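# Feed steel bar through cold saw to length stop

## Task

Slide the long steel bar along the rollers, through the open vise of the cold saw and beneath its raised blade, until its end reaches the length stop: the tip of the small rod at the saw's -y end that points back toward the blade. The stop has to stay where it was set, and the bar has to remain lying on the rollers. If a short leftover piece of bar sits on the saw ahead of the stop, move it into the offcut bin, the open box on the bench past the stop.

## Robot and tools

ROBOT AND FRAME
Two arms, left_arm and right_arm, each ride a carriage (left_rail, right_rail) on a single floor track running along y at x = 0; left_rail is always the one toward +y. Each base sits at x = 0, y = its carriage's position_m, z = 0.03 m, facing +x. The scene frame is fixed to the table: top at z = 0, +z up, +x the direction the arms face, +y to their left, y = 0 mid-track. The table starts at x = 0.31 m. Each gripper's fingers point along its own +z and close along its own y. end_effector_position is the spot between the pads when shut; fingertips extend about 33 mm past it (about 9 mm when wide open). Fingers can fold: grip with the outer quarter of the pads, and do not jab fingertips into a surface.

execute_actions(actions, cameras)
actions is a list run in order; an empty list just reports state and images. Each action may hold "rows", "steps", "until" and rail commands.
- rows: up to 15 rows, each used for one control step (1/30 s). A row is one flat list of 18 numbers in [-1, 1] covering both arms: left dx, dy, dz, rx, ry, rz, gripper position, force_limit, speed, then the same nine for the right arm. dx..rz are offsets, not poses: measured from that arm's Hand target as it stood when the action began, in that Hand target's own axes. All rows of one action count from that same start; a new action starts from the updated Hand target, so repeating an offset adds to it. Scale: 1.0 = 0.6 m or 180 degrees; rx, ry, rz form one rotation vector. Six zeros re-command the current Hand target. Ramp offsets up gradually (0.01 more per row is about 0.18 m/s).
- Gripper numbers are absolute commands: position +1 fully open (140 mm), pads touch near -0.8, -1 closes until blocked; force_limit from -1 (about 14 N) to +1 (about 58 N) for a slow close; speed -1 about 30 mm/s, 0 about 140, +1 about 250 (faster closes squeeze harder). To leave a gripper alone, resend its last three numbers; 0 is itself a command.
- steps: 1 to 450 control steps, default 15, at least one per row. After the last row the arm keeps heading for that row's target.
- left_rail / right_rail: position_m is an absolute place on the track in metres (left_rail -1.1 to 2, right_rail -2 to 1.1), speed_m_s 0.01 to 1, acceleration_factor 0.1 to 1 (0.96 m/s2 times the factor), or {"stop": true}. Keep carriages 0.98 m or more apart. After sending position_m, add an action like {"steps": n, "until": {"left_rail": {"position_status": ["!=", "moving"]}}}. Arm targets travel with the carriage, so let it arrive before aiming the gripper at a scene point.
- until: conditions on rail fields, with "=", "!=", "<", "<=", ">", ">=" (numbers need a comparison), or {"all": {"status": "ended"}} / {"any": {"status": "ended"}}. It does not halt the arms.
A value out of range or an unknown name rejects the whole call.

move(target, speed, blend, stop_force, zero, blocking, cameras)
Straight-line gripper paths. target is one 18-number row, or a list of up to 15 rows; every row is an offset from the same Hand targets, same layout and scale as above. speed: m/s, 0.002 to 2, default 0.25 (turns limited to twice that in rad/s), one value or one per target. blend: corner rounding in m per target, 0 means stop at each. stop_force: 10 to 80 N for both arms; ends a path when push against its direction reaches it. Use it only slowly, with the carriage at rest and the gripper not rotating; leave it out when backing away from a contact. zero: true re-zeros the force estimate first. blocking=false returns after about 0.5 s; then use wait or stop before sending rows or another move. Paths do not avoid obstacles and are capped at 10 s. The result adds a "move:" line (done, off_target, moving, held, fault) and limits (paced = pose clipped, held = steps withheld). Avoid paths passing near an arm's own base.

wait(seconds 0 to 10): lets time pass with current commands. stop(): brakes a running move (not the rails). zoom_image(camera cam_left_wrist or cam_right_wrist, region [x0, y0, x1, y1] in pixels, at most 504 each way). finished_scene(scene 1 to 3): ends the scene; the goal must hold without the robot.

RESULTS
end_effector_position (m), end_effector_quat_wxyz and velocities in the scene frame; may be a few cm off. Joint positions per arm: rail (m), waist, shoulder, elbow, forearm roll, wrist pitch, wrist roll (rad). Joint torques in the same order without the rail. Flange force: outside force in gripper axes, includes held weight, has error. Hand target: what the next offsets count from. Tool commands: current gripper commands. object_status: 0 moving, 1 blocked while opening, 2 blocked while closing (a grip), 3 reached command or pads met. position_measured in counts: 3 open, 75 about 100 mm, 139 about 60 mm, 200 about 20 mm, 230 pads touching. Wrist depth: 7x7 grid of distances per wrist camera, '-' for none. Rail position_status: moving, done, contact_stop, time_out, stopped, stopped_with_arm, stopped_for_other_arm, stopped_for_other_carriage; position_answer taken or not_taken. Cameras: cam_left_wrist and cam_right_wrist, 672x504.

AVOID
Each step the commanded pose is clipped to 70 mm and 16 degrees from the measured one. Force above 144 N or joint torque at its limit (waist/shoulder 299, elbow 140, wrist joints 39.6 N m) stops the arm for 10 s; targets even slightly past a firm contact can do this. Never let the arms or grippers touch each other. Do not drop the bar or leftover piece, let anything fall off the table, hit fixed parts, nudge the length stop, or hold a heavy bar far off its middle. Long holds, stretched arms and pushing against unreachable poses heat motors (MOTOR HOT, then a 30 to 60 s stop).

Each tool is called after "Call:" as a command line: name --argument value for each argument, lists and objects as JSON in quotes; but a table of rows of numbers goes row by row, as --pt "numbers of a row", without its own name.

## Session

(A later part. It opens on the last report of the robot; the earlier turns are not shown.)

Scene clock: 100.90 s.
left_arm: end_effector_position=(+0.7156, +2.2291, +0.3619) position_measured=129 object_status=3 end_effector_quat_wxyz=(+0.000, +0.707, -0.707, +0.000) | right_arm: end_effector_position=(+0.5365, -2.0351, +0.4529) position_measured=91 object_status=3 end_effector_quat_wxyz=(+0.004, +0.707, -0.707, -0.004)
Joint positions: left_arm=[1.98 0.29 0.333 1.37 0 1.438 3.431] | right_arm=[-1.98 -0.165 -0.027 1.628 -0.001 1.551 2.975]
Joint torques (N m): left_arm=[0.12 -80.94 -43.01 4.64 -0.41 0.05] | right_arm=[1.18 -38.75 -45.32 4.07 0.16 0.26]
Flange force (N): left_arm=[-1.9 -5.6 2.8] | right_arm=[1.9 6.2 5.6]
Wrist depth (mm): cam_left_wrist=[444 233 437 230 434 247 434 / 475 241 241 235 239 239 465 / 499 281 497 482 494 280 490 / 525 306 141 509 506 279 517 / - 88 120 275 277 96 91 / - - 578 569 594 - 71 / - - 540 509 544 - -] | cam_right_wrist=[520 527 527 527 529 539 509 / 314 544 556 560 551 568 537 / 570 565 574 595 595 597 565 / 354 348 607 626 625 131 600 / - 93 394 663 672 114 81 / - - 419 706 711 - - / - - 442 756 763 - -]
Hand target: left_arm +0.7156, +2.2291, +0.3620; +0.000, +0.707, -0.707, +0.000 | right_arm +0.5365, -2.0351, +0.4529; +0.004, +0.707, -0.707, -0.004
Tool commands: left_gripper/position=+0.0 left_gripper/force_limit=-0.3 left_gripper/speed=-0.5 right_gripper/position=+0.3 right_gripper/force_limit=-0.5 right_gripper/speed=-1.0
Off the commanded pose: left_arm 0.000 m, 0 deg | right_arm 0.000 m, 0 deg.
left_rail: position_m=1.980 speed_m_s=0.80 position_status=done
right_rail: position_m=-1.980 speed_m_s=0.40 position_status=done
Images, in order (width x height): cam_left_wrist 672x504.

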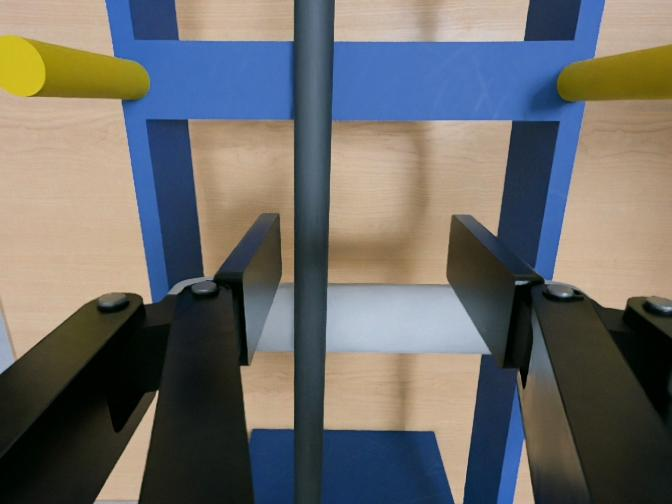

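Call:
move --pt "0 -0.0325 0 0 0 0.003 0 -0.3 -0.5 0 0 0 0 0 0 0.3 -0.5 -1" --pt "0 -0.0325 0.15 0 0 0.003 0 -0.3 -0.5 0 0 0 0 0 0 0.3 -0.5 -1" --cameras '[]' --speed 0.15

Call:
execute_actions --actions '[{"rows":[[0,0,0,0,0,0,-1,-0.5,-1,0,0,0,0,0,0,0.3,-0.5,-1]],"steps":85}]' --cameras '["cam_left_wrist"]'

Call:
move --target '[0,0.0285,0,0,0,-0.003,-1,-0.5,-1,0,0,0,0,0,0,0.3,-0.5,-1]' --cameras '[]' --speed 0.05

Call:
execute_actions --actions '[{"rows":[[0,0,0,0,0,0,0,-0.3,-0.7,0,0,0,0,0,0,0.3,-0.5,-1]],"steps":60}]' --cameras '[]'

Call:
move --target '[0,0.004,-0.15,0,0,0,0,-0.3,-0.5,0,0,0,0,0,0,0.3,-0.5,-1]' --cameras '["cam_left_wrist"]'

Call:
execute_actions --actions '[{"left_rail":{"position_m":0.92,"speed_m_s":0.8,"acceleration_factor":0.6},"steps":300,"until":{"left_rail":{"position_status":["!=","moving"]}}}]' --cameras '["cam_left_wrist"]'

Scene clock: 103.43 s.
left_arm: end_effector_position=(+0.7351, +2.2292, +0.2720) position_measured=129 object_status=3 end_effector_quat_wxyz=(+0.000, +0.704, -0.710, +0.000) | right_arm: end_effector_position=(+0.5365, -2.0351, +0.4529) position_measured=91 object_status=3 end_effector_quat_wxyz=(+0.004, +0.707, -0.707, -0.004)
Joint positions: left_arm=[1.98 0.282 0.393 1.451 0 1.298 3.433] | right_arm=[-1.98 -0.165 -0.027 1.628 -0.001 1.551 2.975]
Joint torques (N m): left_arm=[0.87 -85.65 -41.76 4.53 -0.32 0.04] | right_arm=[1.12 -39.1 -45.38 4.07 0.17 0.28]
Flange force (N): left_arm=[-0.9 -6.3 3.9] | right_arm=[1.9 5.7 5.8]
Wrist depth (mm): cam_left_wrist=[146 148 148 126 147 146 146 / 158 156 155 131 154 154 154 / 168 200 405 138 402 400 215 / 432 200 151 146 419 420 216 / - 88 119 156 447 96 91 / - - 192 171 193 - 71 / - - 506 179 200 - -] | cam_right_wrist=[522 519 524 524 529 540 515 / 319 549 552 559 555 571 537 / 571 579 575 595 591 597 563 / 355 347 610 625 630 138 600 / - 93 390 659 663 114 81 / - - 418 704 700 - - / - - 442 749 749 - -]
Hand target: left_arm +0.7351, +2.2292, +0.2720; +0.000, +0.704, -0.710, +0.000 | right_arm +0.5365, -2.0351, +0.4529; +0.004, +0.707, -0.707, -0.004
Off the commanded pose: left_arm 0.000 m, 0 deg | right_arm 0.000 m, 0 deg.
left_rail: position_m=1.980 speed_m_s=0.80 position_status=done
right_rail: position_m=-1.980 speed_m_s=0.40 position_status=done
move: done
No camera images: "cameras" was empty.

Scene clock: 106.47 s.
left_arm: end_effector_position=(+0.7351, +2.2292, +0.2720) position_measured=201 object_status=2 end_effector_quat_wxyz=(+0.000, +0.704, -0.710, +0.000) | right_arm: end_effector_position=(+0.5365, -2.0351, +0.4529) position_measured=91 object_status=3 end_effector_quat_wxyz=(+0.004, +0.707, -0.707, -0.004)
Joint positions: left_arm=[1.98 0.282 0.393 1.451 0 1.298 3.433] | right_arm=[-1.98 -0.165 -0.027 1.628 -0.001 1.551 2.975]
Joint torques (N m): left_arm=[1.25 -77.98 -34.92 4.56 0.8 -0.29] | right_arm=[1.27 -39.09 -45.44 4.08 0.15 0.25]
Flange force (N): left_arm=[-1.9 -8.7 -5.9] | right_arm=[2.1 5.8 5.9]
Wrist depth (mm): cam_left_wrist=[147 148 147 145 145 145 146 / 158 155 155 152 154 156 153 / 168 200 404 137 400 400 215 / 430 200 425 143 148 424 215 / 458 85 95 150 97 91 196 / - 73 - 163 - 71 71 / - 71 - 173 - - 70] | cam_right_wrist=[526 523 531 524 528 537 510 / 316 551 549 564 560 572 530 / 567 572 581 589 583 598 568 / 354 352 604 622 623 131 604 / - 93 385 649 667 113 81 / - - 414 704 709 - - / - - 446 749 763 - -]
Hand target: left_arm +0.7351, +2.2292, +0.2720; +0.000, +0.704, -0.710, +0.000 | right_arm +0.5365, -2.0351, +0.4529; +0.004, +0.707, -0.707, -0.004
Off the commanded pose: left_arm 0.000 m, 0 deg | right_arm 0.000 m, 0 deg.
left_rail: position_m=1.980 speed_m_s=0.80 position_status=done
right_rail: position_m=-1.980 speed_m_s=0.40 position_status=done
Images, in order (width x height): cam_left_wrist 672x504.

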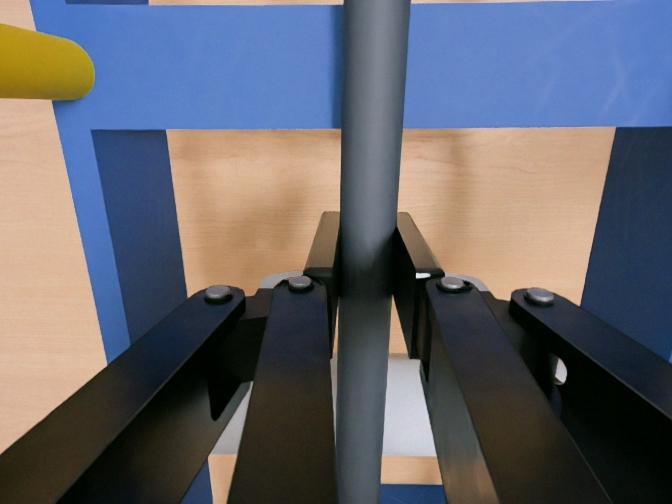

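Scene clock: 107.20 s.
left_arm: end_effector_position=(+0.7181, +2.2293, +0.2719) position_measured=201 object_status=2 end_effector_quat_wxyz=(+0.000, +0.707, -0.707, +0.000) | right_arm: end_effector_position=(+0.5365, -2.0351, +0.4529) position_measured=91 object_status=3 end_effector_quat_wxyz=(+0.004, +0.707, -0.707, -0.004)
Joint positions: left_arm=[1.98 0.289 0.367 1.487 0 1.287 3.43] | right_arm=[-1.98 -0.165 -0.027 1.628 -0.001 1.551 2.975]
Joint torques (N m): left_arm=[1.81 -81.37 -37.4 5.12 1.61 0.21] | right_arm=[1.21 -38.97 -45.35 4.1 0.19 0.28]
Flange force (N): left_arm=[-1.4 -11.8 1.1] | right_arm=[2.2 5.4 5.9]
Wrist depth (mm): cam_left_wrist=[148 149 149 146 145 146 146 / 156 156 155 152 153 154 153 / 168 396 405 137 400 400 189 / 176 238 426 143 148 421 189 / 187 91 94 150 110 91 179 / - 73 - 163 - 71 71 / - 71 - 172 - - 70] | cam_right_wrist=[526 527 526 527 528 541 512 / 317 544 552 554 561 574 529 / 574 570 576 583 597 600 565 / 356 350 606 626 626 138 595 / - 93 384 658 665 114 81 / - - 418 698 715 - - / - - 441 756 773 - -]
Hand target: left_arm +0.7180, +2.2293, +0.2720; +0.000, +0.707, -0.707, +0.000 | right_arm +0.5365, -2.0351, +0.4529; +0.004, +0.707, -0.707, -0.004
Off the commanded pose: left_arm 0.000 m, 0 deg | right_arm 0.000 m, 0 deg.
left_rail: position_m=1.980 speed_m_s=0.80 position_status=done
right_rail: position_m=-1.980 speed_m_s=0.40 position_status=done
move: done
No camera images: "cameras" was empty.

Scene clock: 109.40 s.
left_arm: end_effector_position=(+0.7180, +2.2294, +0.2720) position_measured=129 object_status=3 end_effector_quat_wxyz=(+0.000, +0.707, -0.707, +0.000) | right_arm: end_effector_position=(+0.5365, -2.0351, +0.4529) position_measured=91 object_status=3 end_effector_quat_wxyz=(+0.004, +0.707, -0.707, -0.004)
Joint positions: left_arm=[1.98 0.289 0.367 1.487 0 1.287 3.43] | right_arm=[-1.98 -0.165 -0.027 1.628 -0.001 1.551 2.975]
Joint torques (N m): left_arm=[0.82 -82.66 -41.4 4.49 -0.46 0.06] | right_arm=[1.28 -38.7 -45.41 4.07 0.14 0.24]
Flange force (N): left_arm=[-1.0 -6.1 3.5] | right_arm=[2.0 6.4 5.9]
Wrist depth (mm): cam_left_wrist=[148 148 147 146 145 146 146 / 156 155 155 152 154 154 153 / 169 398 407 137 404 402 189 / 177 222 152 145 155 248 189 / - 88 119 155 453 96 91 / - - 191 192 192 - 71 / - - 504 193 199 - -] | cam_right_wrist=[515 528 528 523 528 541 515 / 316 546 556 559 556 567 533 / 567 572 576 594 588 598 560 / 353 351 600 625 623 131 603 / - 93 390 650 667 114 81 / - - 413 700 702 - - / - - 448 763 758 - -]
Hand target: left_arm +0.7180, +2.2293, +0.2720; +0.000, +0.707, -0.707, +0.000 | right_arm +0.5365, -2.0351, +0.4529; +0.004, +0.707, -0.707, -0.004
Off the commanded pose: left_arm 0.000 m, 0 deg | right_arm 0.000 m, 0 deg.
left_rail: position_m=1.980 speed_m_s=0.80 position_status=done
right_rail: position_m=-1.980 speed_m_s=0.40 position_status=done
No camera images: "cameras" was empty.

Scene clock: 110.20 s.
left_arm: end_effector_position=(+0.7156, +2.2293, +0.3620) position_measured=129 object_status=3 end_effector_quat_wxyz=(+0.000, +0.707, -0.707, +0.000) | right_arm: end_effector_position=(+0.5365, -2.0351, +0.4529) position_measured=91 object_status=3 end_effector_quat_wxyz=(+0.004, +0.707, -0.707, -0.004)
Joint positions: left_arm=[1.98 0.29 0.333 1.37 0 1.438 3.431] | right_arm=[-1.98 -0.165 -0.027 1.628 -0.001 1.551 2.975]
Joint torques (N m): left_arm=[0.4 -80.37 -43.14 4.68 -0.32 0.03] | right_arm=[1 -38.97 -45.38 4.07 0.16 0.27]
Flange force (N): left_arm=[-1.3 -4.7 3.1] | right_arm=[1.7 5.8 5.9]
Wrist depth (mm): cam_left_wrist=[443 234 438 231 436 248 432 / 476 241 241 235 239 239 465 / 497 282 493 481 492 281 490 / 527 307 151 508 508 279 516 / - 88 119 276 276 96 91 / - - 589 578 591 - 71 / - - 540 500 542 - -] | cam_right_wrist=[526 527 526 529 530 539 509 / 317 544 554 556 555 567 537 / 568 570 585 585 592 604 561 / 356 349 614 626 631 138 592 / - 93 387 661 669 113 81 / - - 418 700 717 - - / - - 443 751 753 - -]
Hand target: left_arm +0.7156, +2.2293, +0.3620; +0.000, +0.707, -0.707, +0.000 | right_arm +0.5365, -2.0351, +0.4529; +0.004, +0.707, -0.707, -0.004
Off the commanded pose: left_arm 0.000 m, 0 deg | right_arm 0.000 m, 0 deg.
left_rail: position_m=1.980 speed_m_s=0.80 position_status=done
right_rail: position_m=-1.980 speed_m_s=0.40 position_status=done
move: done
Images, in order (width x height): cam_left_wrist 672x504.

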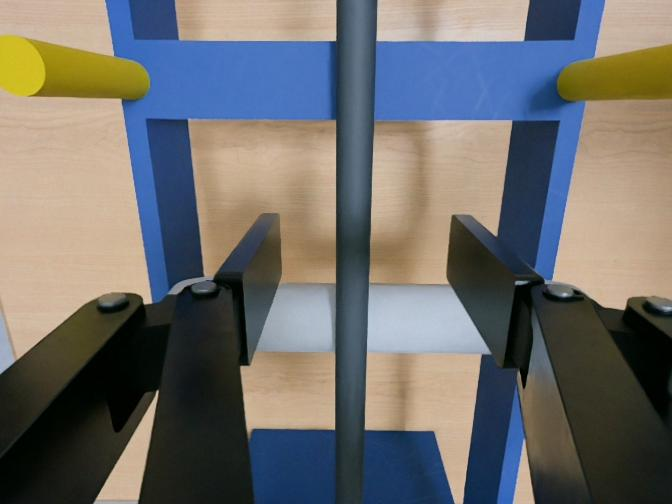

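Scene clock: 113.17 s.
left_arm: end_effector_position=(+0.7156, +1.1694, +0.3619) position_measured=129 object_status=3 end_effector_quat_wxyz=(+0.000, +0.707, -0.707, +0.000) | right_arm: end_effector_position=(+0.5365, -2.0351, +0.4529) position_measured=91 object_status=3 end_effector_quat_wxyz=(+0.004, +0.707, -0.707, -0.004)
Joint positions: left_arm=[0.92 0.29 0.333 1.37 0 1.438 3.431] | right_arm=[-1.98 -0.165 -0.027 1.628 -0.001 1.551 2.975]
Joint torques (N m): left_arm=[0.48 -80.97 -42.84 4.6 -0.29 0.04] | right_arm=[1.14 -39.11 -45.38 4.09 0.15 0.21]
Flange force (N): left_arm=[-1.6 -6.2 2.9] | right_arm=[1.7 5.6 5.8]
Wrist depth (mm): cam_left_wrist=[450 227 226 224 224 224 438 / 472 247 246 229 244 242 465 / 499 281 493 482 493 281 489 / 527 305 151 516 507 280 521 / - 88 109 280 282 96 91 / - - 581 584 591 - 71 / - - - 325 329 - -] | cam_right_wrist=[530 524 522 526 534 541 514 / 318 542 559 552 561 564 537 / 567 575 583 589 582 595 563 / 357 348 610 626 626 138 600 / - 93 383 669 665 114 81 / - - 424 700 717 - - / - - 445 761 753 - -]
Hand target: left_arm +0.7156, +1.1694, +0.3620; +0.000, +0.707, -0.707, +0.000 | right_arm +0.5365, -2.0351, +0.4529; +0.004, +0.707, -0.707, -0.004
Tool commands: left_gripper/position=+0.0 left_gripper/force_limit=-0.3 left_gripper/speed=-0.5 right_gripper/position=+0.3 right_gripper/force_limit=-0.5 right_gripper/speed=-1.0
Off the commanded pose: left_arm 0.000 m, 0 deg | right_arm 0.000 m, 0 deg.
left_rail: position_m=0.920 speed_m_s=0.80 position_status=done
right_rail: position_m=-1.980 speed_m_s=0.40 position_status=done
Images, in order (width x height): cam_left_wrist 672x504.

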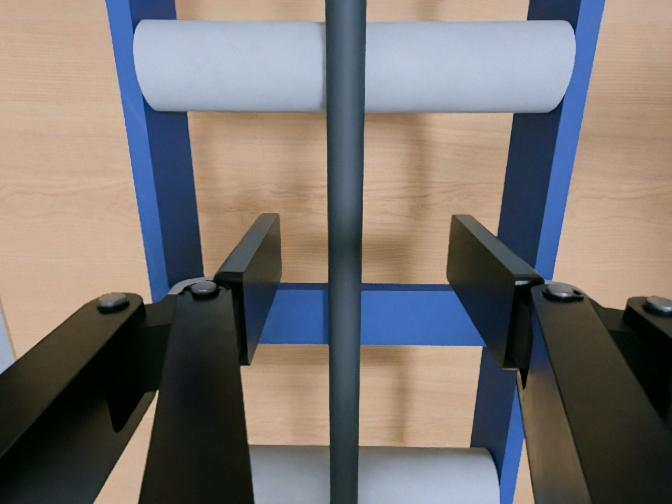

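Call:
execute_actions --actions '[{"left_rail":{"position_m":1.10,"speed_m_s":0.3,"acceleration_factor":0.3},"steps":120,"until":{"left_rail":{"position_status":["!=","moving"]}}}]' --cameras '["cam_left_wrist"]'

Call:
move --target '[0,-0.008,0.15,0,0,0,0,-0.3,-0.5,0,0,0,0,0,0,0.3,-0.5,-1]' --speed 0.1 --cameras '["cam_left_wrist"]'

Scene clock: 117.13 s.
left_arm: end_effector_position=(+0.7156, +1.3493, +0.3620) position_measured=129 object_status=3 end_effector_quat_wxyz=(+0.000, +0.707, -0.707, +0.000) | right_arm: end_effector_position=(+0.5365, -2.0351, +0.4529) position_measured=91 object_status=3 end_effector_quat_wxyz=(+0.004, +0.707, -0.707, -0.004)
Joint positions: left_arm=[1.1 0.29 0.333 1.37 0 1.438 3.431] | right_arm=[-1.98 -0.165 -0.027 1.628 -0.001 1.551 2.975]
Joint torques (N m): left_arm=[0.69 -80.27 -42.8 4.62 -0.36 0.11] | right_arm=[1.23 -38.95 -45.26 4.07 0.15 0.25]
Flange force (N): left_arm=[-0.7 -5.5 2.3] | right_arm=[2.1 5.7 5.6]
Wrist depth (mm): cam_left_wrist=[449 230 229 224 227 227 442 / 473 259 468 459 464 282 463 / 497 281 496 483 493 281 490 / 526 283 172 266 266 268 516 / - 88 119 544 555 96 91 / - - 482 482 506 - 71 / - - 441 420 440 - -] | cam_right_wrist=[520 528 531 531 533 541 513 / 317 544 559 554 560 571 537 / 574 572 576 589 586 607 563 / 357 349 618 630 620 138 597 / - 93 385 650 661 114 81 / - - 415 704 717 - - / - - 442 756 773 - -]
Hand target: left_arm +0.7156, +1.3493, +0.3620; +0.000, +0.707, -0.707, +0.000 | right_arm +0.5365, -2.0351, +0.4529; +0.004, +0.707, -0.707, -0.004
Tool commands: left_gripper/position=+0.0 left_gripper/force_limit=-0.3 left_gripper/speed=-0.5 right_gripper/position=+0.3 right_gripper/force_limit=-0.5 right_gripper/speed=-1.0
Off the commanded pose: left_arm 0.000 m, 0 deg | right_arm 0.000 m, 0 deg.
left_rail: position_m=1.100 speed_m_s=0.30 position_status=done
right_rail: position_m=-1.980 speed_m_s=0.40 position_status=done
Images, in order (width x height): cam_left_wrist 672x504.

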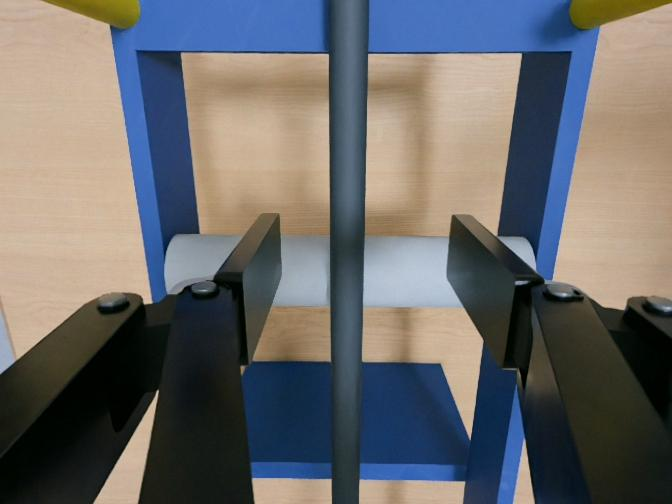

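Scene clock: 118.37 s.
left_arm: end_effector_position=(+0.7204, +1.3493, +0.2720) position_measured=129 object_status=3 end_effector_quat_wxyz=(+0.000, +0.707, -0.707, +0.000) | right_arm: end_effector_position=(+0.5365, -2.0351, +0.4529) position_measured=91 object_status=3 end_effector_quat_wxyz=(+0.004, +0.707, -0.707, -0.004)
Joint positions: left_arm=[1.1 0.288 0.371 1.482 0 1.288 3.43] | right_arm=[-1.98 -0.165 -0.027 1.628 -0.001 1.551 2.975]
Joint torques (N m): left_arm=[0.64 -82.59 -41.9 4.5 -0.29 0.04] | right_arm=[1.58 -38.63 -45.4 4.08 0.16 0.26]
Flange force (N): left_arm=[-0.6 -4.4 3.8] | right_arm=[2.6 6.5 5.8]
Wrist depth (mm): cam_left_wrist=[157 204 366 128 363 362 186 / 164 377 384 131 381 380 194 / 168 232 406 139 399 401 193 / 179 218 152 148 417 414 193 / - 88 109 160 181 96 91 / - - 185 168 459 - 71 / - - 406 181 405 - -] | cam_right_wrist=[528 527 531 526 530 536 505 / 316 542 558 556 560 578 536 / 574 572 576 591 588 601 567 / 354 348 615 628 626 138 598 / - 93 379 659 676 114 81 / - - 421 702 713 - - / - - 445 761 761 - -]
Hand target: left_arm +0.7204, +1.3493, +0.2720; +0.000, +0.707, -0.707, +0.000 | right_arm +0.5365, -2.0351, +0.4529; +0.004, +0.707, -0.707, -0.004
Off the commanded pose: left_arm 0.000 m, 0 deg | right_arm 0.000 m, 0 deg.
left_rail: position_m=1.100 speed_m_s=0.30 position_status=done
right_rail: position_m=-1.980 speed_m_s=0.40 position_status=done
move: done
Images, in order (width x height): cam_left_wrist 672x504.

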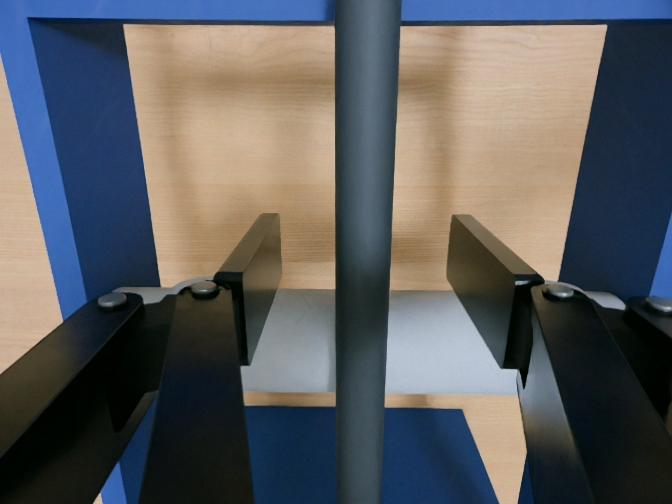

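Call:
execute_actions --actions '[{"rows":[[0,0,0,0,0,0,-1,-0.4,-1,0,0,0,0,0,0,0.3,-0.5,-1]],"steps":85}]' --cameras '["cam_left_wrist"]'

Call:
move --pt "0 0.0083 0 0 0 0 -1 -0.4 -1 0 0 0 0 0 0 0.3 -0.5 -1" --pt "0 0.0083 -0.02 0 0 0 -1 -0.4 -1 0 0 0 0 0 0 0.3 -0.5 -1" --speed 0.05 --cameras '["cam_left_wrist"]'

Scene clock: 122.03 s.
left_arm: end_effector_position=(+0.7204, +1.3493, +0.2720) position_measured=201 object_status=2 end_effector_quat_wxyz=(+0.000, +0.707, -0.707, +0.000) | right_arm: end_effector_position=(+0.5365, -2.0351, +0.4529) position_measured=91 object_status=3 end_effector_quat_wxyz=(+0.004, +0.707, -0.707, -0.004)
Joint positions: left_arm=[1.1 0.288 0.371 1.482 0 1.288 3.43] | right_arm=[-1.98 -0.165 -0.027 1.628 -0.001 1.551 2.975]
Joint torques (N m): left_arm=[1.46 -75.14 -32.77 4.96 1.79 0.32] | right_arm=[1.35 -38.68 -45.42 4.09 0.19 0.24]
Flange force (N): left_arm=[-1.7 -11.4 -7.5] | right_arm=[2.1 6.5 5.9]
Wrist depth (mm): cam_left_wrist=[157 367 365 127 362 363 186 / 164 377 383 130 381 379 186 / 168 232 403 138 401 400 194 / 178 232 423 142 151 425 194 / 447 187 95 115 127 91 179 / - 68 77 164 - 71 71 / - - - 175 - - 71] | cam_right_wrist=[526 524 522 529 526 536 510 / 317 542 556 556 559 570 533 / 570 572 583 583 589 592 564 / 356 347 606 625 623 131 606 / - 87 391 659 678 114 81 / - - 420 704 713 - - / - - 448 768 765 - -]
Hand target: left_arm +0.7204, +1.3493, +0.2720; +0.000, +0.707, -0.707, +0.000 | right_arm +0.5365, -2.0351, +0.4529; +0.004, +0.707, -0.707, -0.004
Off the commanded pose: left_arm 0.000 m, 0 deg | right_arm 0.000 m, 0 deg.
left_rail: position_m=1.100 speed_m_s=0.30 position_status=done
right_rail: position_m=-1.980 speed_m_s=0.40 position_status=done
Images, in order (width x height): cam_left_wrist 672x504.

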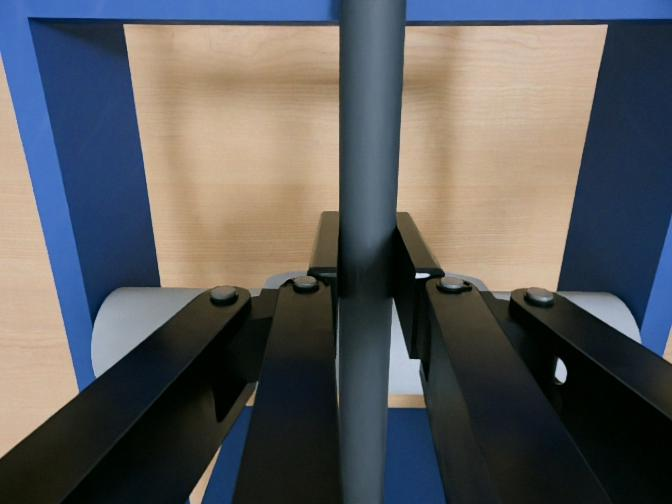

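Scene clock: 123.10 s.
left_arm: end_effector_position=(+0.7154, +1.3494, +0.2839) position_measured=201 object_status=2 end_effector_quat_wxyz=(+0.000, +0.707, -0.707, +0.000) | right_arm: end_effector_position=(+0.5365, -2.0351, +0.4529) position_measured=91 object_status=3 end_effector_quat_wxyz=(+0.004, +0.707, -0.707, -0.004)
Joint positions: left_arm=[1.1 0.29 0.358 1.478 0 1.305 3.431] | right_arm=[-1.98 -0.165 -0.027 1.628 -0.001 1.551 2.975]
Joint torques (N m): left_arm=[1.23 -105.72 -57.76 4.53 0 -0.42] | right_arm=[1.3 -38.69 -45.39 4.07 0.16 0.26]
Flange force (N): left_arm=[-1.7 -7.6 34.5] | right_arm=[2.2 6.3 5.9]
Wrist depth (mm): cam_left_wrist=[164 214 378 134 372 374 179 / 172 387 394 141 392 390 186 / 180 244 415 148 412 409 186 / 191 228 438 152 165 430 194 / 464 91 95 112 98 91 194 / - 67 80 174 - 71 71 / - - - 186 - - 71] | cam_right_wrist=[519 521 524 530 530 535 509 / 317 547 555 558 556 572 534 / 575 576 578 583 585 594 564 / 354 348 609 631 625 138 606 / - 93 391 647 671 114 81 / - - 421 692 728 - - / - - 443 775 758 - -]
Hand target: left_arm +0.7155, +1.3493, +0.2840; +0.000, +0.707, -0.707, +0.000 | right_arm +0.5365, -2.0351, +0.4529; +0.004, +0.707, -0.707, -0.004
Off the commanded pose: left_arm 0.000 m, 0 deg | right_arm 0.000 m, 0 deg.
left_rail: position_m=1.100 speed_m_s=0.30 position_status=done
right_rail: position_m=-1.980 speed_m_s=0.40 position_status=done
move: done
Images, in order (width x height): cam_left_wrist 672x504.

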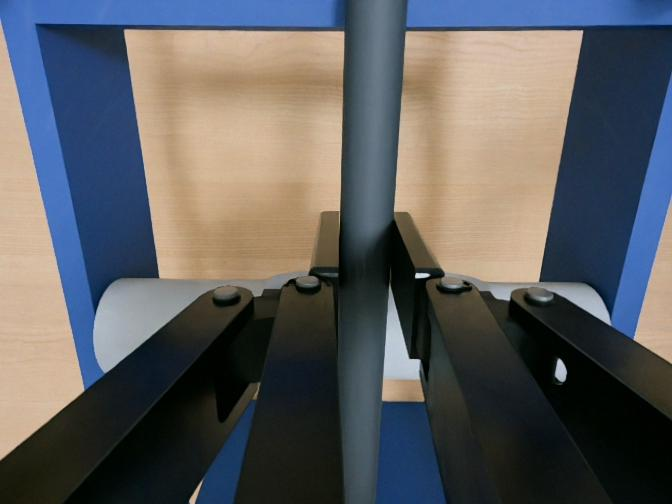

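Call:
execute_actions --actions '[{"left_rail":{"position_m":-0.98,"speed_m_s":0.35,"acceleration_factor":0.3},"steps":300,"until":{"left_rail":{"position_status":["!=","moving"]}}}]'

Call:
zoom_image --camera "cam_right_wrist" --region '[30, 0, 350, 240]'

Scene clock: 131.20 s.
left_arm: end_effector_position=(+0.7155, -0.7306, +0.2840) position_measured=201 object_status=2 end_effector_quat_wxyz=(+0.000, +0.707, -0.707, +0.000) | right_arm: end_effector_position=(+0.5365, -2.0351, +0.4529) position_measured=91 object_status=3 end_effector_quat_wxyz=(+0.004, +0.707, -0.707, -0.004)
Joint positions: left_arm=[-0.98 0.29 0.358 1.478 0 1.305 3.431] | right_arm=[-1.98 -0.165 -0.027 1.628 -0.001 1.551 2.975]
Joint torques (N m): left_arm=[-0.06 -82.87 -44.45 4.03 -1.83 -0.38] | right_arm=[1.03 -38.78 -45.36 4.12 0.16 0.23]
Flange force (N): left_arm=[-1.3 -2.1 4.6] | right_arm=[1.6 6.0 5.7]
Wrist depth (mm): cam_left_wrist=[172 373 374 135 374 372 187 / 172 386 392 141 392 392 187 / 176 179 179 151 179 178 175 / 189 180 178 154 165 177 182 / 468 202 94 112 98 91 194 / - 71 80 175 - 71 71 / - - - 186 - - 71] | cam_right_wrist=[530 526 526 523 536 534 512 / 316 549 554 554 558 582 537 / 576 571 579 582 588 600 568 / 355 349 606 622 626 138 603 / - 93 394 654 661 114 81 / - - 419 696 721 - - / - - 443 761 756 - -]
Hand target: left_arm +0.7155, -0.7306, +0.2840; +0.000, +0.707, -0.707, +0.000 | right_arm +0.5365, -2.0351, +0.4529; +0.004, +0.707, -0.707, -0.004
Tool commands: left_gripper/position=-1.0 left_gripper/force_limit=-0.4 left_gripper/speed=-1.0 right_gripper/position=+0.3 right_gripper/force_limit=-0.5 right_gripper/speed=-1.0
Off the commanded pose: left_arm 0.000 m, 0 deg | right_arm 0.000 m, 0 deg.
left_rail: position_m=-0.980 speed_m_s=0.35 position_status=done
right_rail: position_m=-1.980 speed_m_s=0.40 position_status=done

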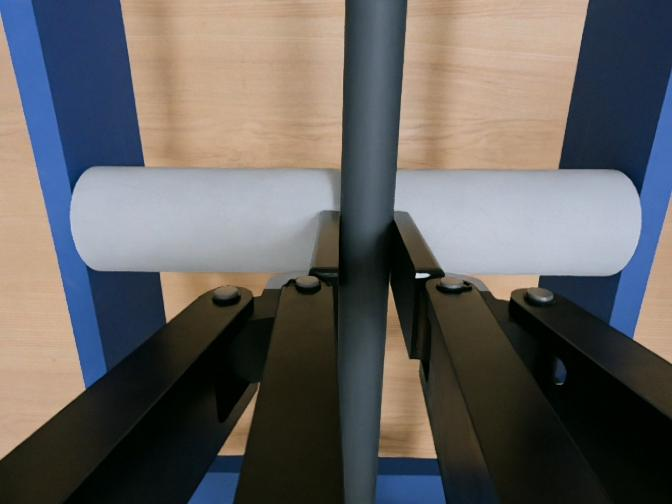

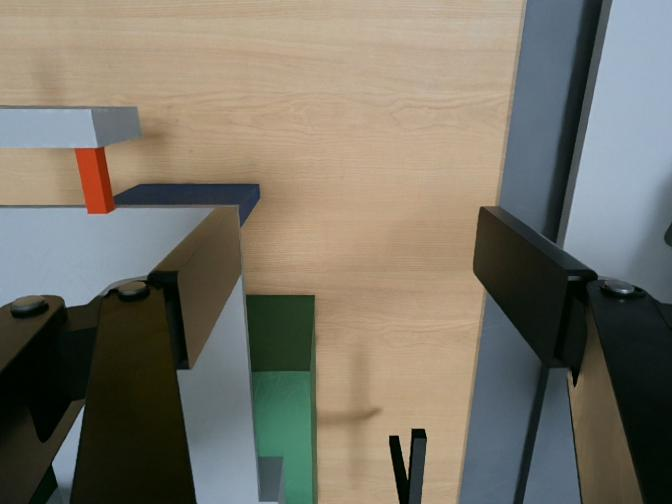

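Scaled by 1.575 from the camera's 672x504 image, which has a finer 960x720 frame.

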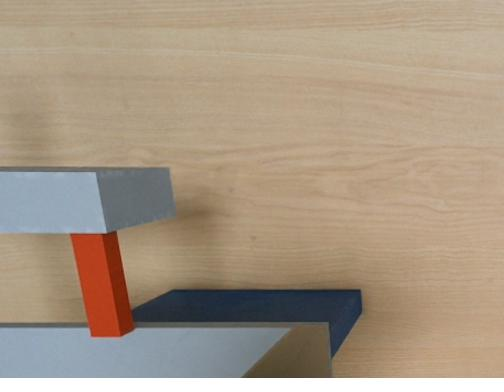

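Call:
move --target '[0,0,0,0,0,-0.0045,-1,-0.4,-1,0,0,0,0,0,0,0.3,-0.5,-1]' --speed 0.02 --cameras '["cam_left_wrist"]'

Call:
move --target '[0.3,0,0,0,0,0,-1,-0.4,-1,0,0,0,0,0,0,0.3,-0.5,-1]' --speed 0.05 --stop_force 25

Scene clock: 132.93 s.
left_arm: end_effector_position=(+0.7155, -0.7307, +0.2840) position_measured=201 object_status=2 end_effector_quat_wxyz=(+0.000, +0.712, -0.702, +0.000) | right_arm: end_effector_position=(+0.5365, -2.0351, +0.4529) position_measured=91 object_status=3 end_effector_quat_wxyz=(+0.004, +0.707, -0.707, -0.004)
Joint positions: left_arm=[-0.98 0.29 0.358 1.478 0 1.305 3.417] | right_arm=[-1.98 -0.165 -0.027 1.628 -0.001 1.551 2.975]
Joint torques (N m): left_arm=[-0.23 -79.42 -41.96 3.83 -1.59 -0.85] | right_arm=[1.36 -38.73 -45.34 4.09 0.15 0.25]
Flange force (N): left_arm=[-2.0 -1.7 0.6] | right_arm=[2.2 6.3 5.7]
Wrist depth (mm): cam_left_wrist=[170 371 377 137 371 374 189 / 171 386 394 143 393 394 187 / 178 179 178 173 180 180 177 / 189 179 179 154 166 176 180 / 465 203 95 115 98 91 194 / - 71 76 176 - 71 71 / - - - - - - 71] | cam_right_wrist=[524 529 520 530 531 540 512 / 317 545 559 556 558 565 533 / 570 575 578 595 592 598 561 / 356 349 610 618 623 131 603 / - 93 386 654 663 114 81 / - - 418 706 709 - - / - - 447 758 765 - -]
Hand target: left_arm +0.7155, -0.7307, +0.2840; +0.000, +0.712, -0.702, +0.000 | right_arm +0.5365, -2.0351, +0.4529; +0.004, +0.707, -0.707, -0.004
Off the commanded pose: left_arm 0.000 m, 0 deg | right_arm 0.000 m, 0 deg.
left_rail: position_m=-0.980 speed_m_s=0.35 position_status=done
right_rail: position_m=-1.980 speed_m_s=0.40 position_status=done
move: done
Images, in order (width x height): cam_left_wrist 672x504.

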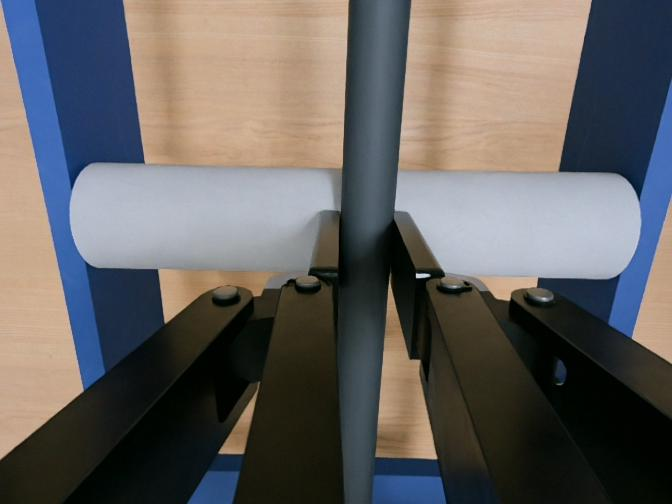

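Scene clock: 137.27 s.
left_arm: end_effector_position=(+0.7180, -0.9106, +0.2840) position_measured=201 object_status=2 end_effector_quat_wxyz=(+0.000, +0.712, -0.702, +0.000) | right_arm: end_effector_position=(+0.5365, -2.0351, +0.4529) position_measured=91 object_status=3 end_effector_quat_wxyz=(+0.004, +0.707, -0.707, -0.004)
Joint positions: left_arm=[-0.98 0.048 0.302 1.555 0 1.284 3.176] | right_arm=[-1.98 -0.165 -0.027 1.628 -0.001 1.551 2.975]
Joint torques (N m): left_arm=[-3.69 -70.99 -36.91 1.86 0.04 -0.71] | right_arm=[1.23 -39.01 -45.33 4.08 0.2 0.22]
Flange force (N): left_arm=[-6.6 -6.9 -3.9] | right_arm=[2.0 5.9 5.8]
Wrist depth (mm): cam_left_wrist=[175 371 377 137 368 374 193 / 172 389 396 142 390 392 191 / 179 236 419 149 412 408 190 / 190 238 436 153 166 431 198 / 465 199 95 115 97 91 197 / - 71 76 175 - 71 71 / - - - 186 - - 71] | cam_right_wrist=[523 524 526 527 529 540 513 / 317 545 560 554 555 564 536 / 567 568 583 591 588 598 564 / 358 350 609 618 626 138 598 / - 93 393 663 667 114 81 / - - 415 704 709 - - / - - 440 768 749 - -]
Hand target: left_arm +0.7180, -0.9106, +0.2840; +0.000, +0.712, -0.702, +0.000 | right_arm +0.5365, -2.0351, +0.4529; +0.004, +0.707, -0.707, -0.004
Off the commanded pose: left_arm 0.000 m, 0 deg | right_arm 0.000 m, 0 deg.
left_rail: position_m=-0.980 speed_m_s=0.35 position_status=done
right_rail: position_m=-1.980 speed_m_s=0.40 position_status=done
move: done

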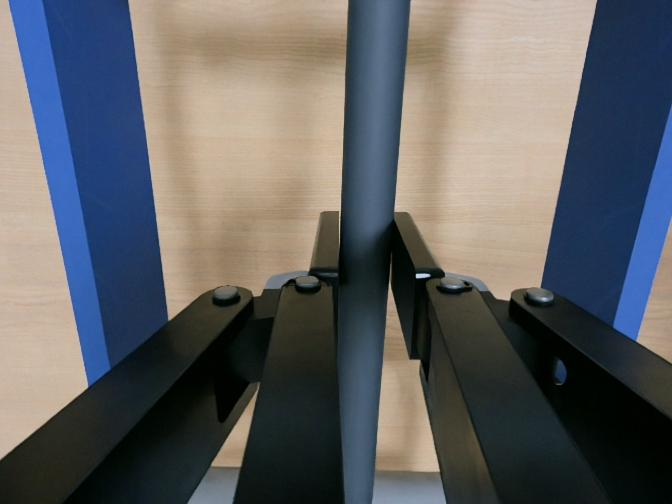

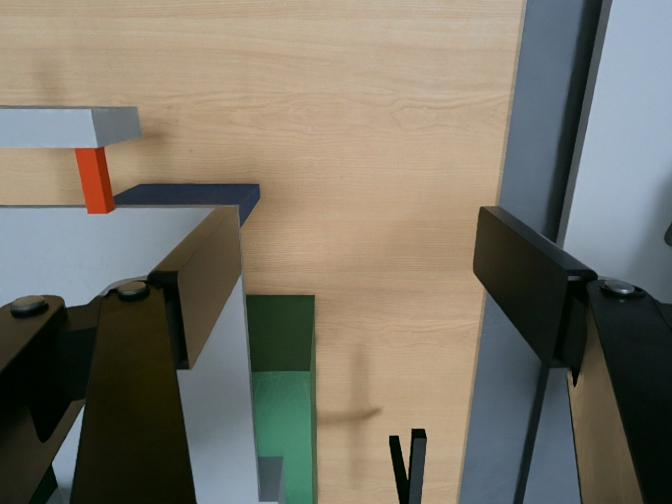

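Call:
move --target '[0.62,0.012,0,0,0,0,-1,-0.4,-1,0,0,0,0,0,0,0.3,-0.5,-1]' --speed 0.05 --stop_force 20

Call:
zoom_image --camera "cam_right_wrist" --region '[30, 100, 250, 320]'

Scene clock: 145.90 s.
left_arm: end_effector_position=(+0.7161, -1.2827, +0.2840) position_measured=201 object_status=2 end_effector_quat_wxyz=(+0.000, +0.712, -0.702, +0.000) | right_arm: end_effector_position=(+0.5365, -2.0351, +0.4529) position_measured=91 object_status=3 end_effector_quat_wxyz=(+0.004, +0.707, -0.707, -0.004)
Joint positions: left_arm=[-0.98 -0.444 0.389 1.434 0 1.318 2.683] | right_arm=[-1.98 -0.165 -0.027 1.628 -0.001 1.551 2.975]
Joint torques (N m): left_arm=[-4.76 -64.59 -28.64 1.67 -1.19 -0.79] | right_arm=[1.26 -38.69 -45.33 4.08 0.15 0.23]
Flange force (N): left_arm=[-4.9 -6.7 -23.1] | right_arm=[1.9 6.4 5.7]
Wrist depth (mm): cam_left_wrist=[156 156 156 154 154 154 156 / 162 162 161 155 159 159 158 / 179 241 413 149 415 408 187 / 190 243 437 152 166 426 196 / 465 202 94 115 98 91 195 / - 71 76 176 - 71 71 / - - - - - - 71] | cam_right_wrist=[523 523 520 530 526 540 508 / 316 544 556 551 561 561 534 / 568 572 579 581 595 595 568 / 357 349 614 628 623 138 598 / - 93 391 649 671 114 81 / - - 421 706 715 - - / - - 447 749 761 - -]
Hand target: left_arm +0.7161, -1.2827, +0.2840; +0.000, +0.712, -0.702, +0.000 | right_arm +0.5365, -2.0351, +0.4529; +0.004, +0.707, -0.707, -0.004
Off the commanded pose: left_arm 0.000 m, 0 deg | right_arm 0.000 m, 0 deg.
left_rail: position_m=-0.980 speed_m_s=0.35 position_status=done
right_rail: position_m=-1.980 speed_m_s=0.40 position_status=done
move: done

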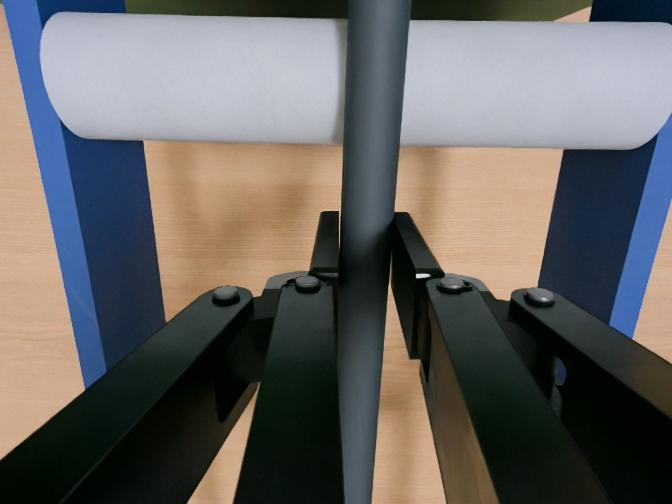

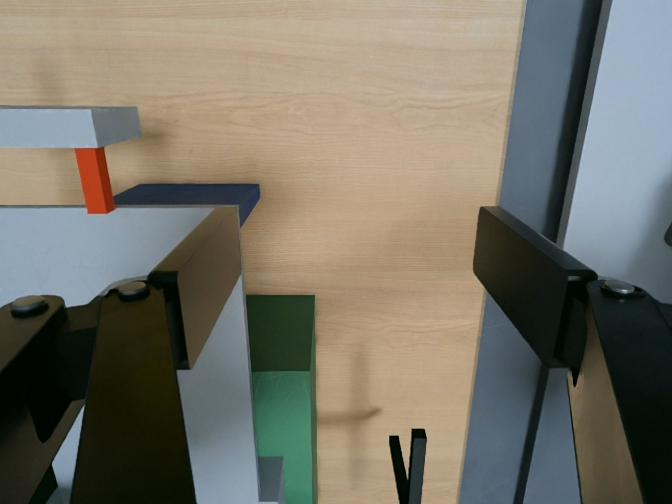

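Scaled by 2.291 from the camera's 672x504 image, which has a finer 960x720 frame.

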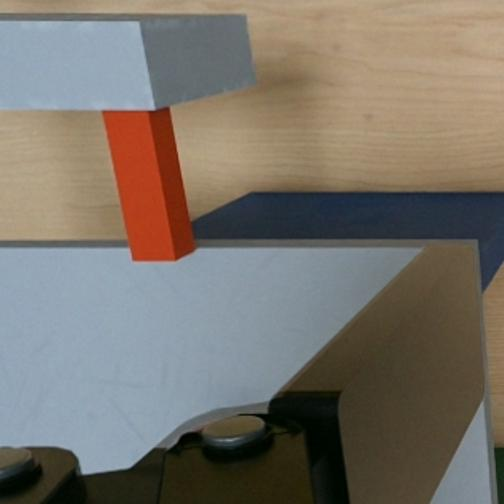

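Call:
move --target '[0.067,0.001,0,0,0,0,-1,-0.4,-1,0,0,0,0,0,0,0.3,-0.5,-1]' --speed 0.02 --stop_force 15

Call:
zoom_image --camera "cam_right_wrist" --region '[30, 100, 250, 320]'

Scene clock: 149.03 s.
left_arm: end_effector_position=(+0.7160, -1.3229, +0.2840) position_measured=201 object_status=2 end_effector_quat_wxyz=(+0.000, +0.712, -0.702, +0.000) | right_arm: end_effector_position=(+0.5365, -2.0351, +0.4529) position_measured=91 object_status=3 end_effector_quat_wxyz=(+0.004, +0.707, -0.707, -0.004)
Joint positions: left_arm=[-0.98 -0.49 0.416 1.396 0 1.33 2.637] | right_arm=[-1.98 -0.165 -0.027 1.628 -0.001 1.551 2.975]
Joint torques (N m): left_arm=[-2.88 -81.75 -38.61 2.24 -1.08 -0.84] | right_arm=[1.46 -38.98 -45.3 4.06 0.15 0.25]
Flange force (N): left_arm=[-2.3 -6.5 -4.4] | right_arm=[2.5 5.8 5.7]
Wrist depth (mm): cam_left_wrist=[203 206 208 134 200 - - / 171 211 392 142 389 388 180 / 174 169 169 167 167 168 167 / 190 228 438 153 166 243 186 / 465 202 95 115 98 91 194 / - 71 76 176 - 71 71 / - - - - - - 71] | cam_right_wrist=[528 524 529 529 534 540 514 / 317 550 552 552 560 565 533 / 568 578 579 591 592 592 571 / 357 350 618 620 626 131 606 / - 93 392 667 674 114 81 / - - 419 706 715 - - / - - 443 749 758 - -]
Hand target: left_arm +0.7160, -1.3229, +0.2840; +0.000, +0.712, -0.702, +0.000 | right_arm +0.5365, -2.0351, +0.4529; +0.004, +0.707, -0.707, -0.004
Off the commanded pose: left_arm 0.000 m, 0 deg | right_arm 0.000 m, 0 deg.
left_rail: position_m=-0.980 speed_m_s=0.35 position_status=done
right_rail: position_m=-1.980 speed_m_s=0.40 position_status=done
move: done

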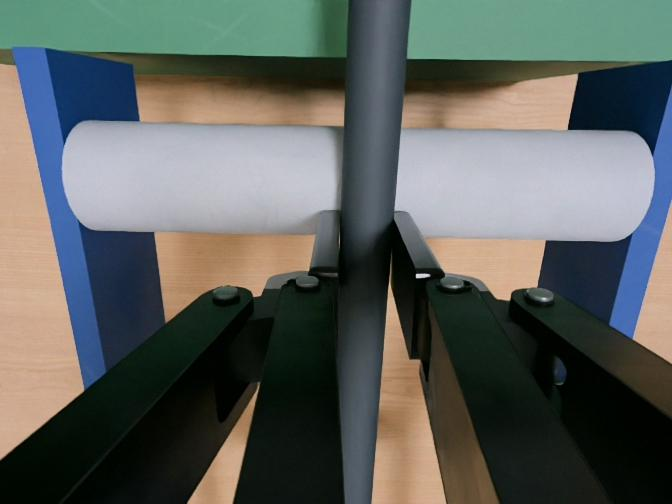

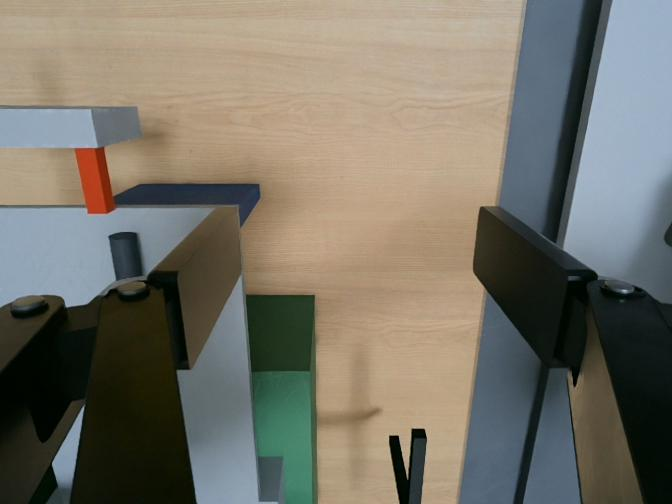

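Scaled by 2.291 from the camera's 672x504 image, which has a finer 960x720 frame.

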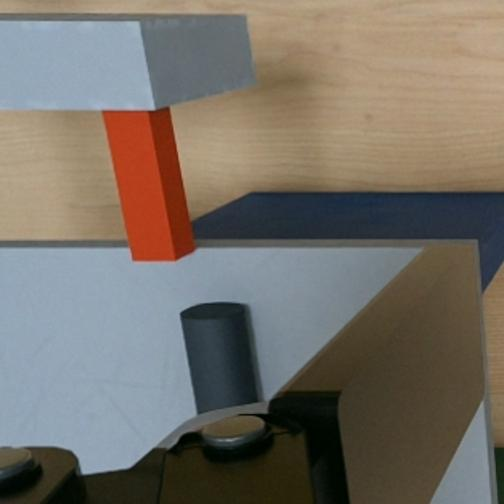

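Call:
move --target '[0,-0.005,0,0,0,-0.0035,-1,-0.4,-1,0,0,0,0,0,0,0.3,-0.5,-1]' --speed 0.02

Call:
zoom_image --camera "cam_right_wrist" --region '[30, 100, 250, 320]'

Scene clock: 150.37 s.
left_arm: end_effector_position=(+0.7190, -1.3229, +0.2840) position_measured=201 object_status=2 end_effector_quat_wxyz=(+0.000, +0.716, -0.698, +0.000) | right_arm: end_effector_position=(+0.5365, -2.0351, +0.4529) position_measured=91 object_status=3 end_effector_quat_wxyz=(+0.004, +0.707, -0.707, -0.004)
Joint positions: left_arm=[-0.98 -0.488 0.42 1.39 0 1.332 2.628] | right_arm=[-1.98 -0.165 -0.027 1.628 -0.001 1.551 2.975]
Joint torques (N m): left_arm=[4.68 -79.54 -40.45 6.2 -3.35 -0.92] | right_arm=[1.11 -38.75 -45.4 4.09 0.14 0.21]
Flange force (N): left_arm=[2.5 4.2 -7.3] | right_arm=[1.7 6.2 5.7]
Wrist depth (mm): cam_left_wrist=[- - - 134 134 202 - / 170 205 391 143 356 389 185 / 174 168 168 167 167 168 168 / 191 223 440 153 167 248 185 / 464 198 95 115 98 91 197 / - 71 76 175 - 71 71 / - - - - - - 71] | cam_right_wrist=[521 527 523 526 523 542 511 / 315 546 555 555 558 571 531 / 570 571 582 592 600 600 568 / 354 348 612 626 628 131 600 / - 93 392 652 656 114 81 / - - 420 690 713 - - / - - 448 756 765 - -]
Hand target: left_arm +0.7190, -1.3229, +0.2840; +0.000, +0.716, -0.698, +0.000 | right_arm +0.5365, -2.0351, +0.4529; +0.004, +0.707, -0.707, -0.004
Off the commanded pose: left_arm 0.000 m, 0 deg | right_arm 0.000 m, 0 deg.
left_rail: position_m=-0.980 speed_m_s=0.35 position_status=done
right_rail: position_m=-1.980 speed_m_s=0.40 position_status=done
move: done

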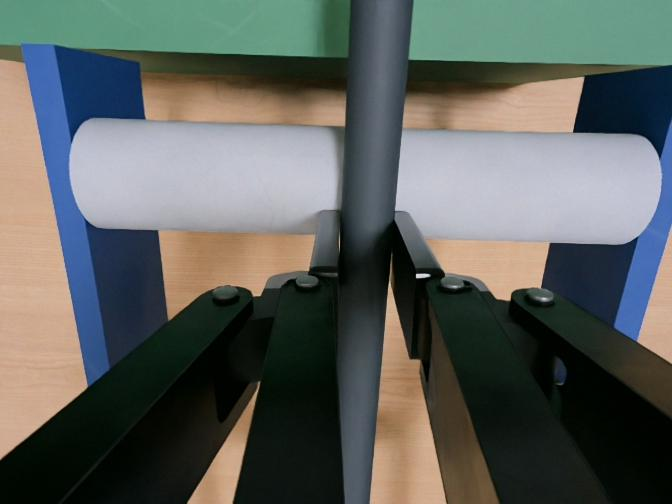

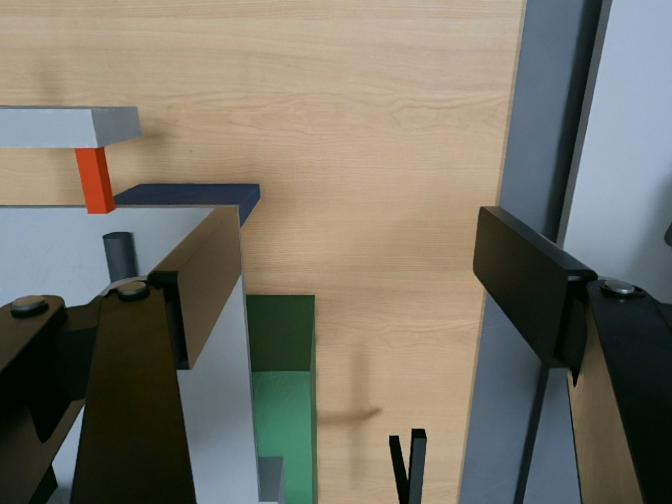

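Scaled by 2.291 from the camera's 672x504 image, which has a finer 960x720 frame.

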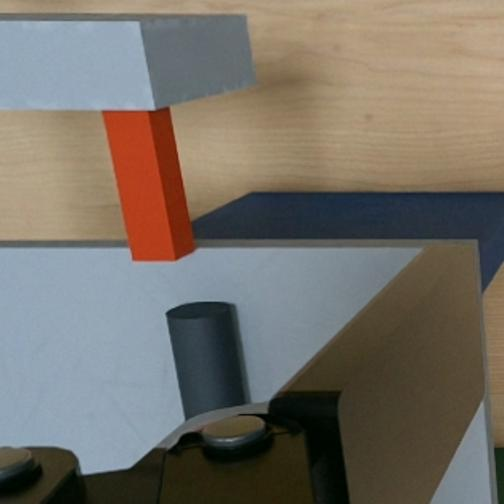

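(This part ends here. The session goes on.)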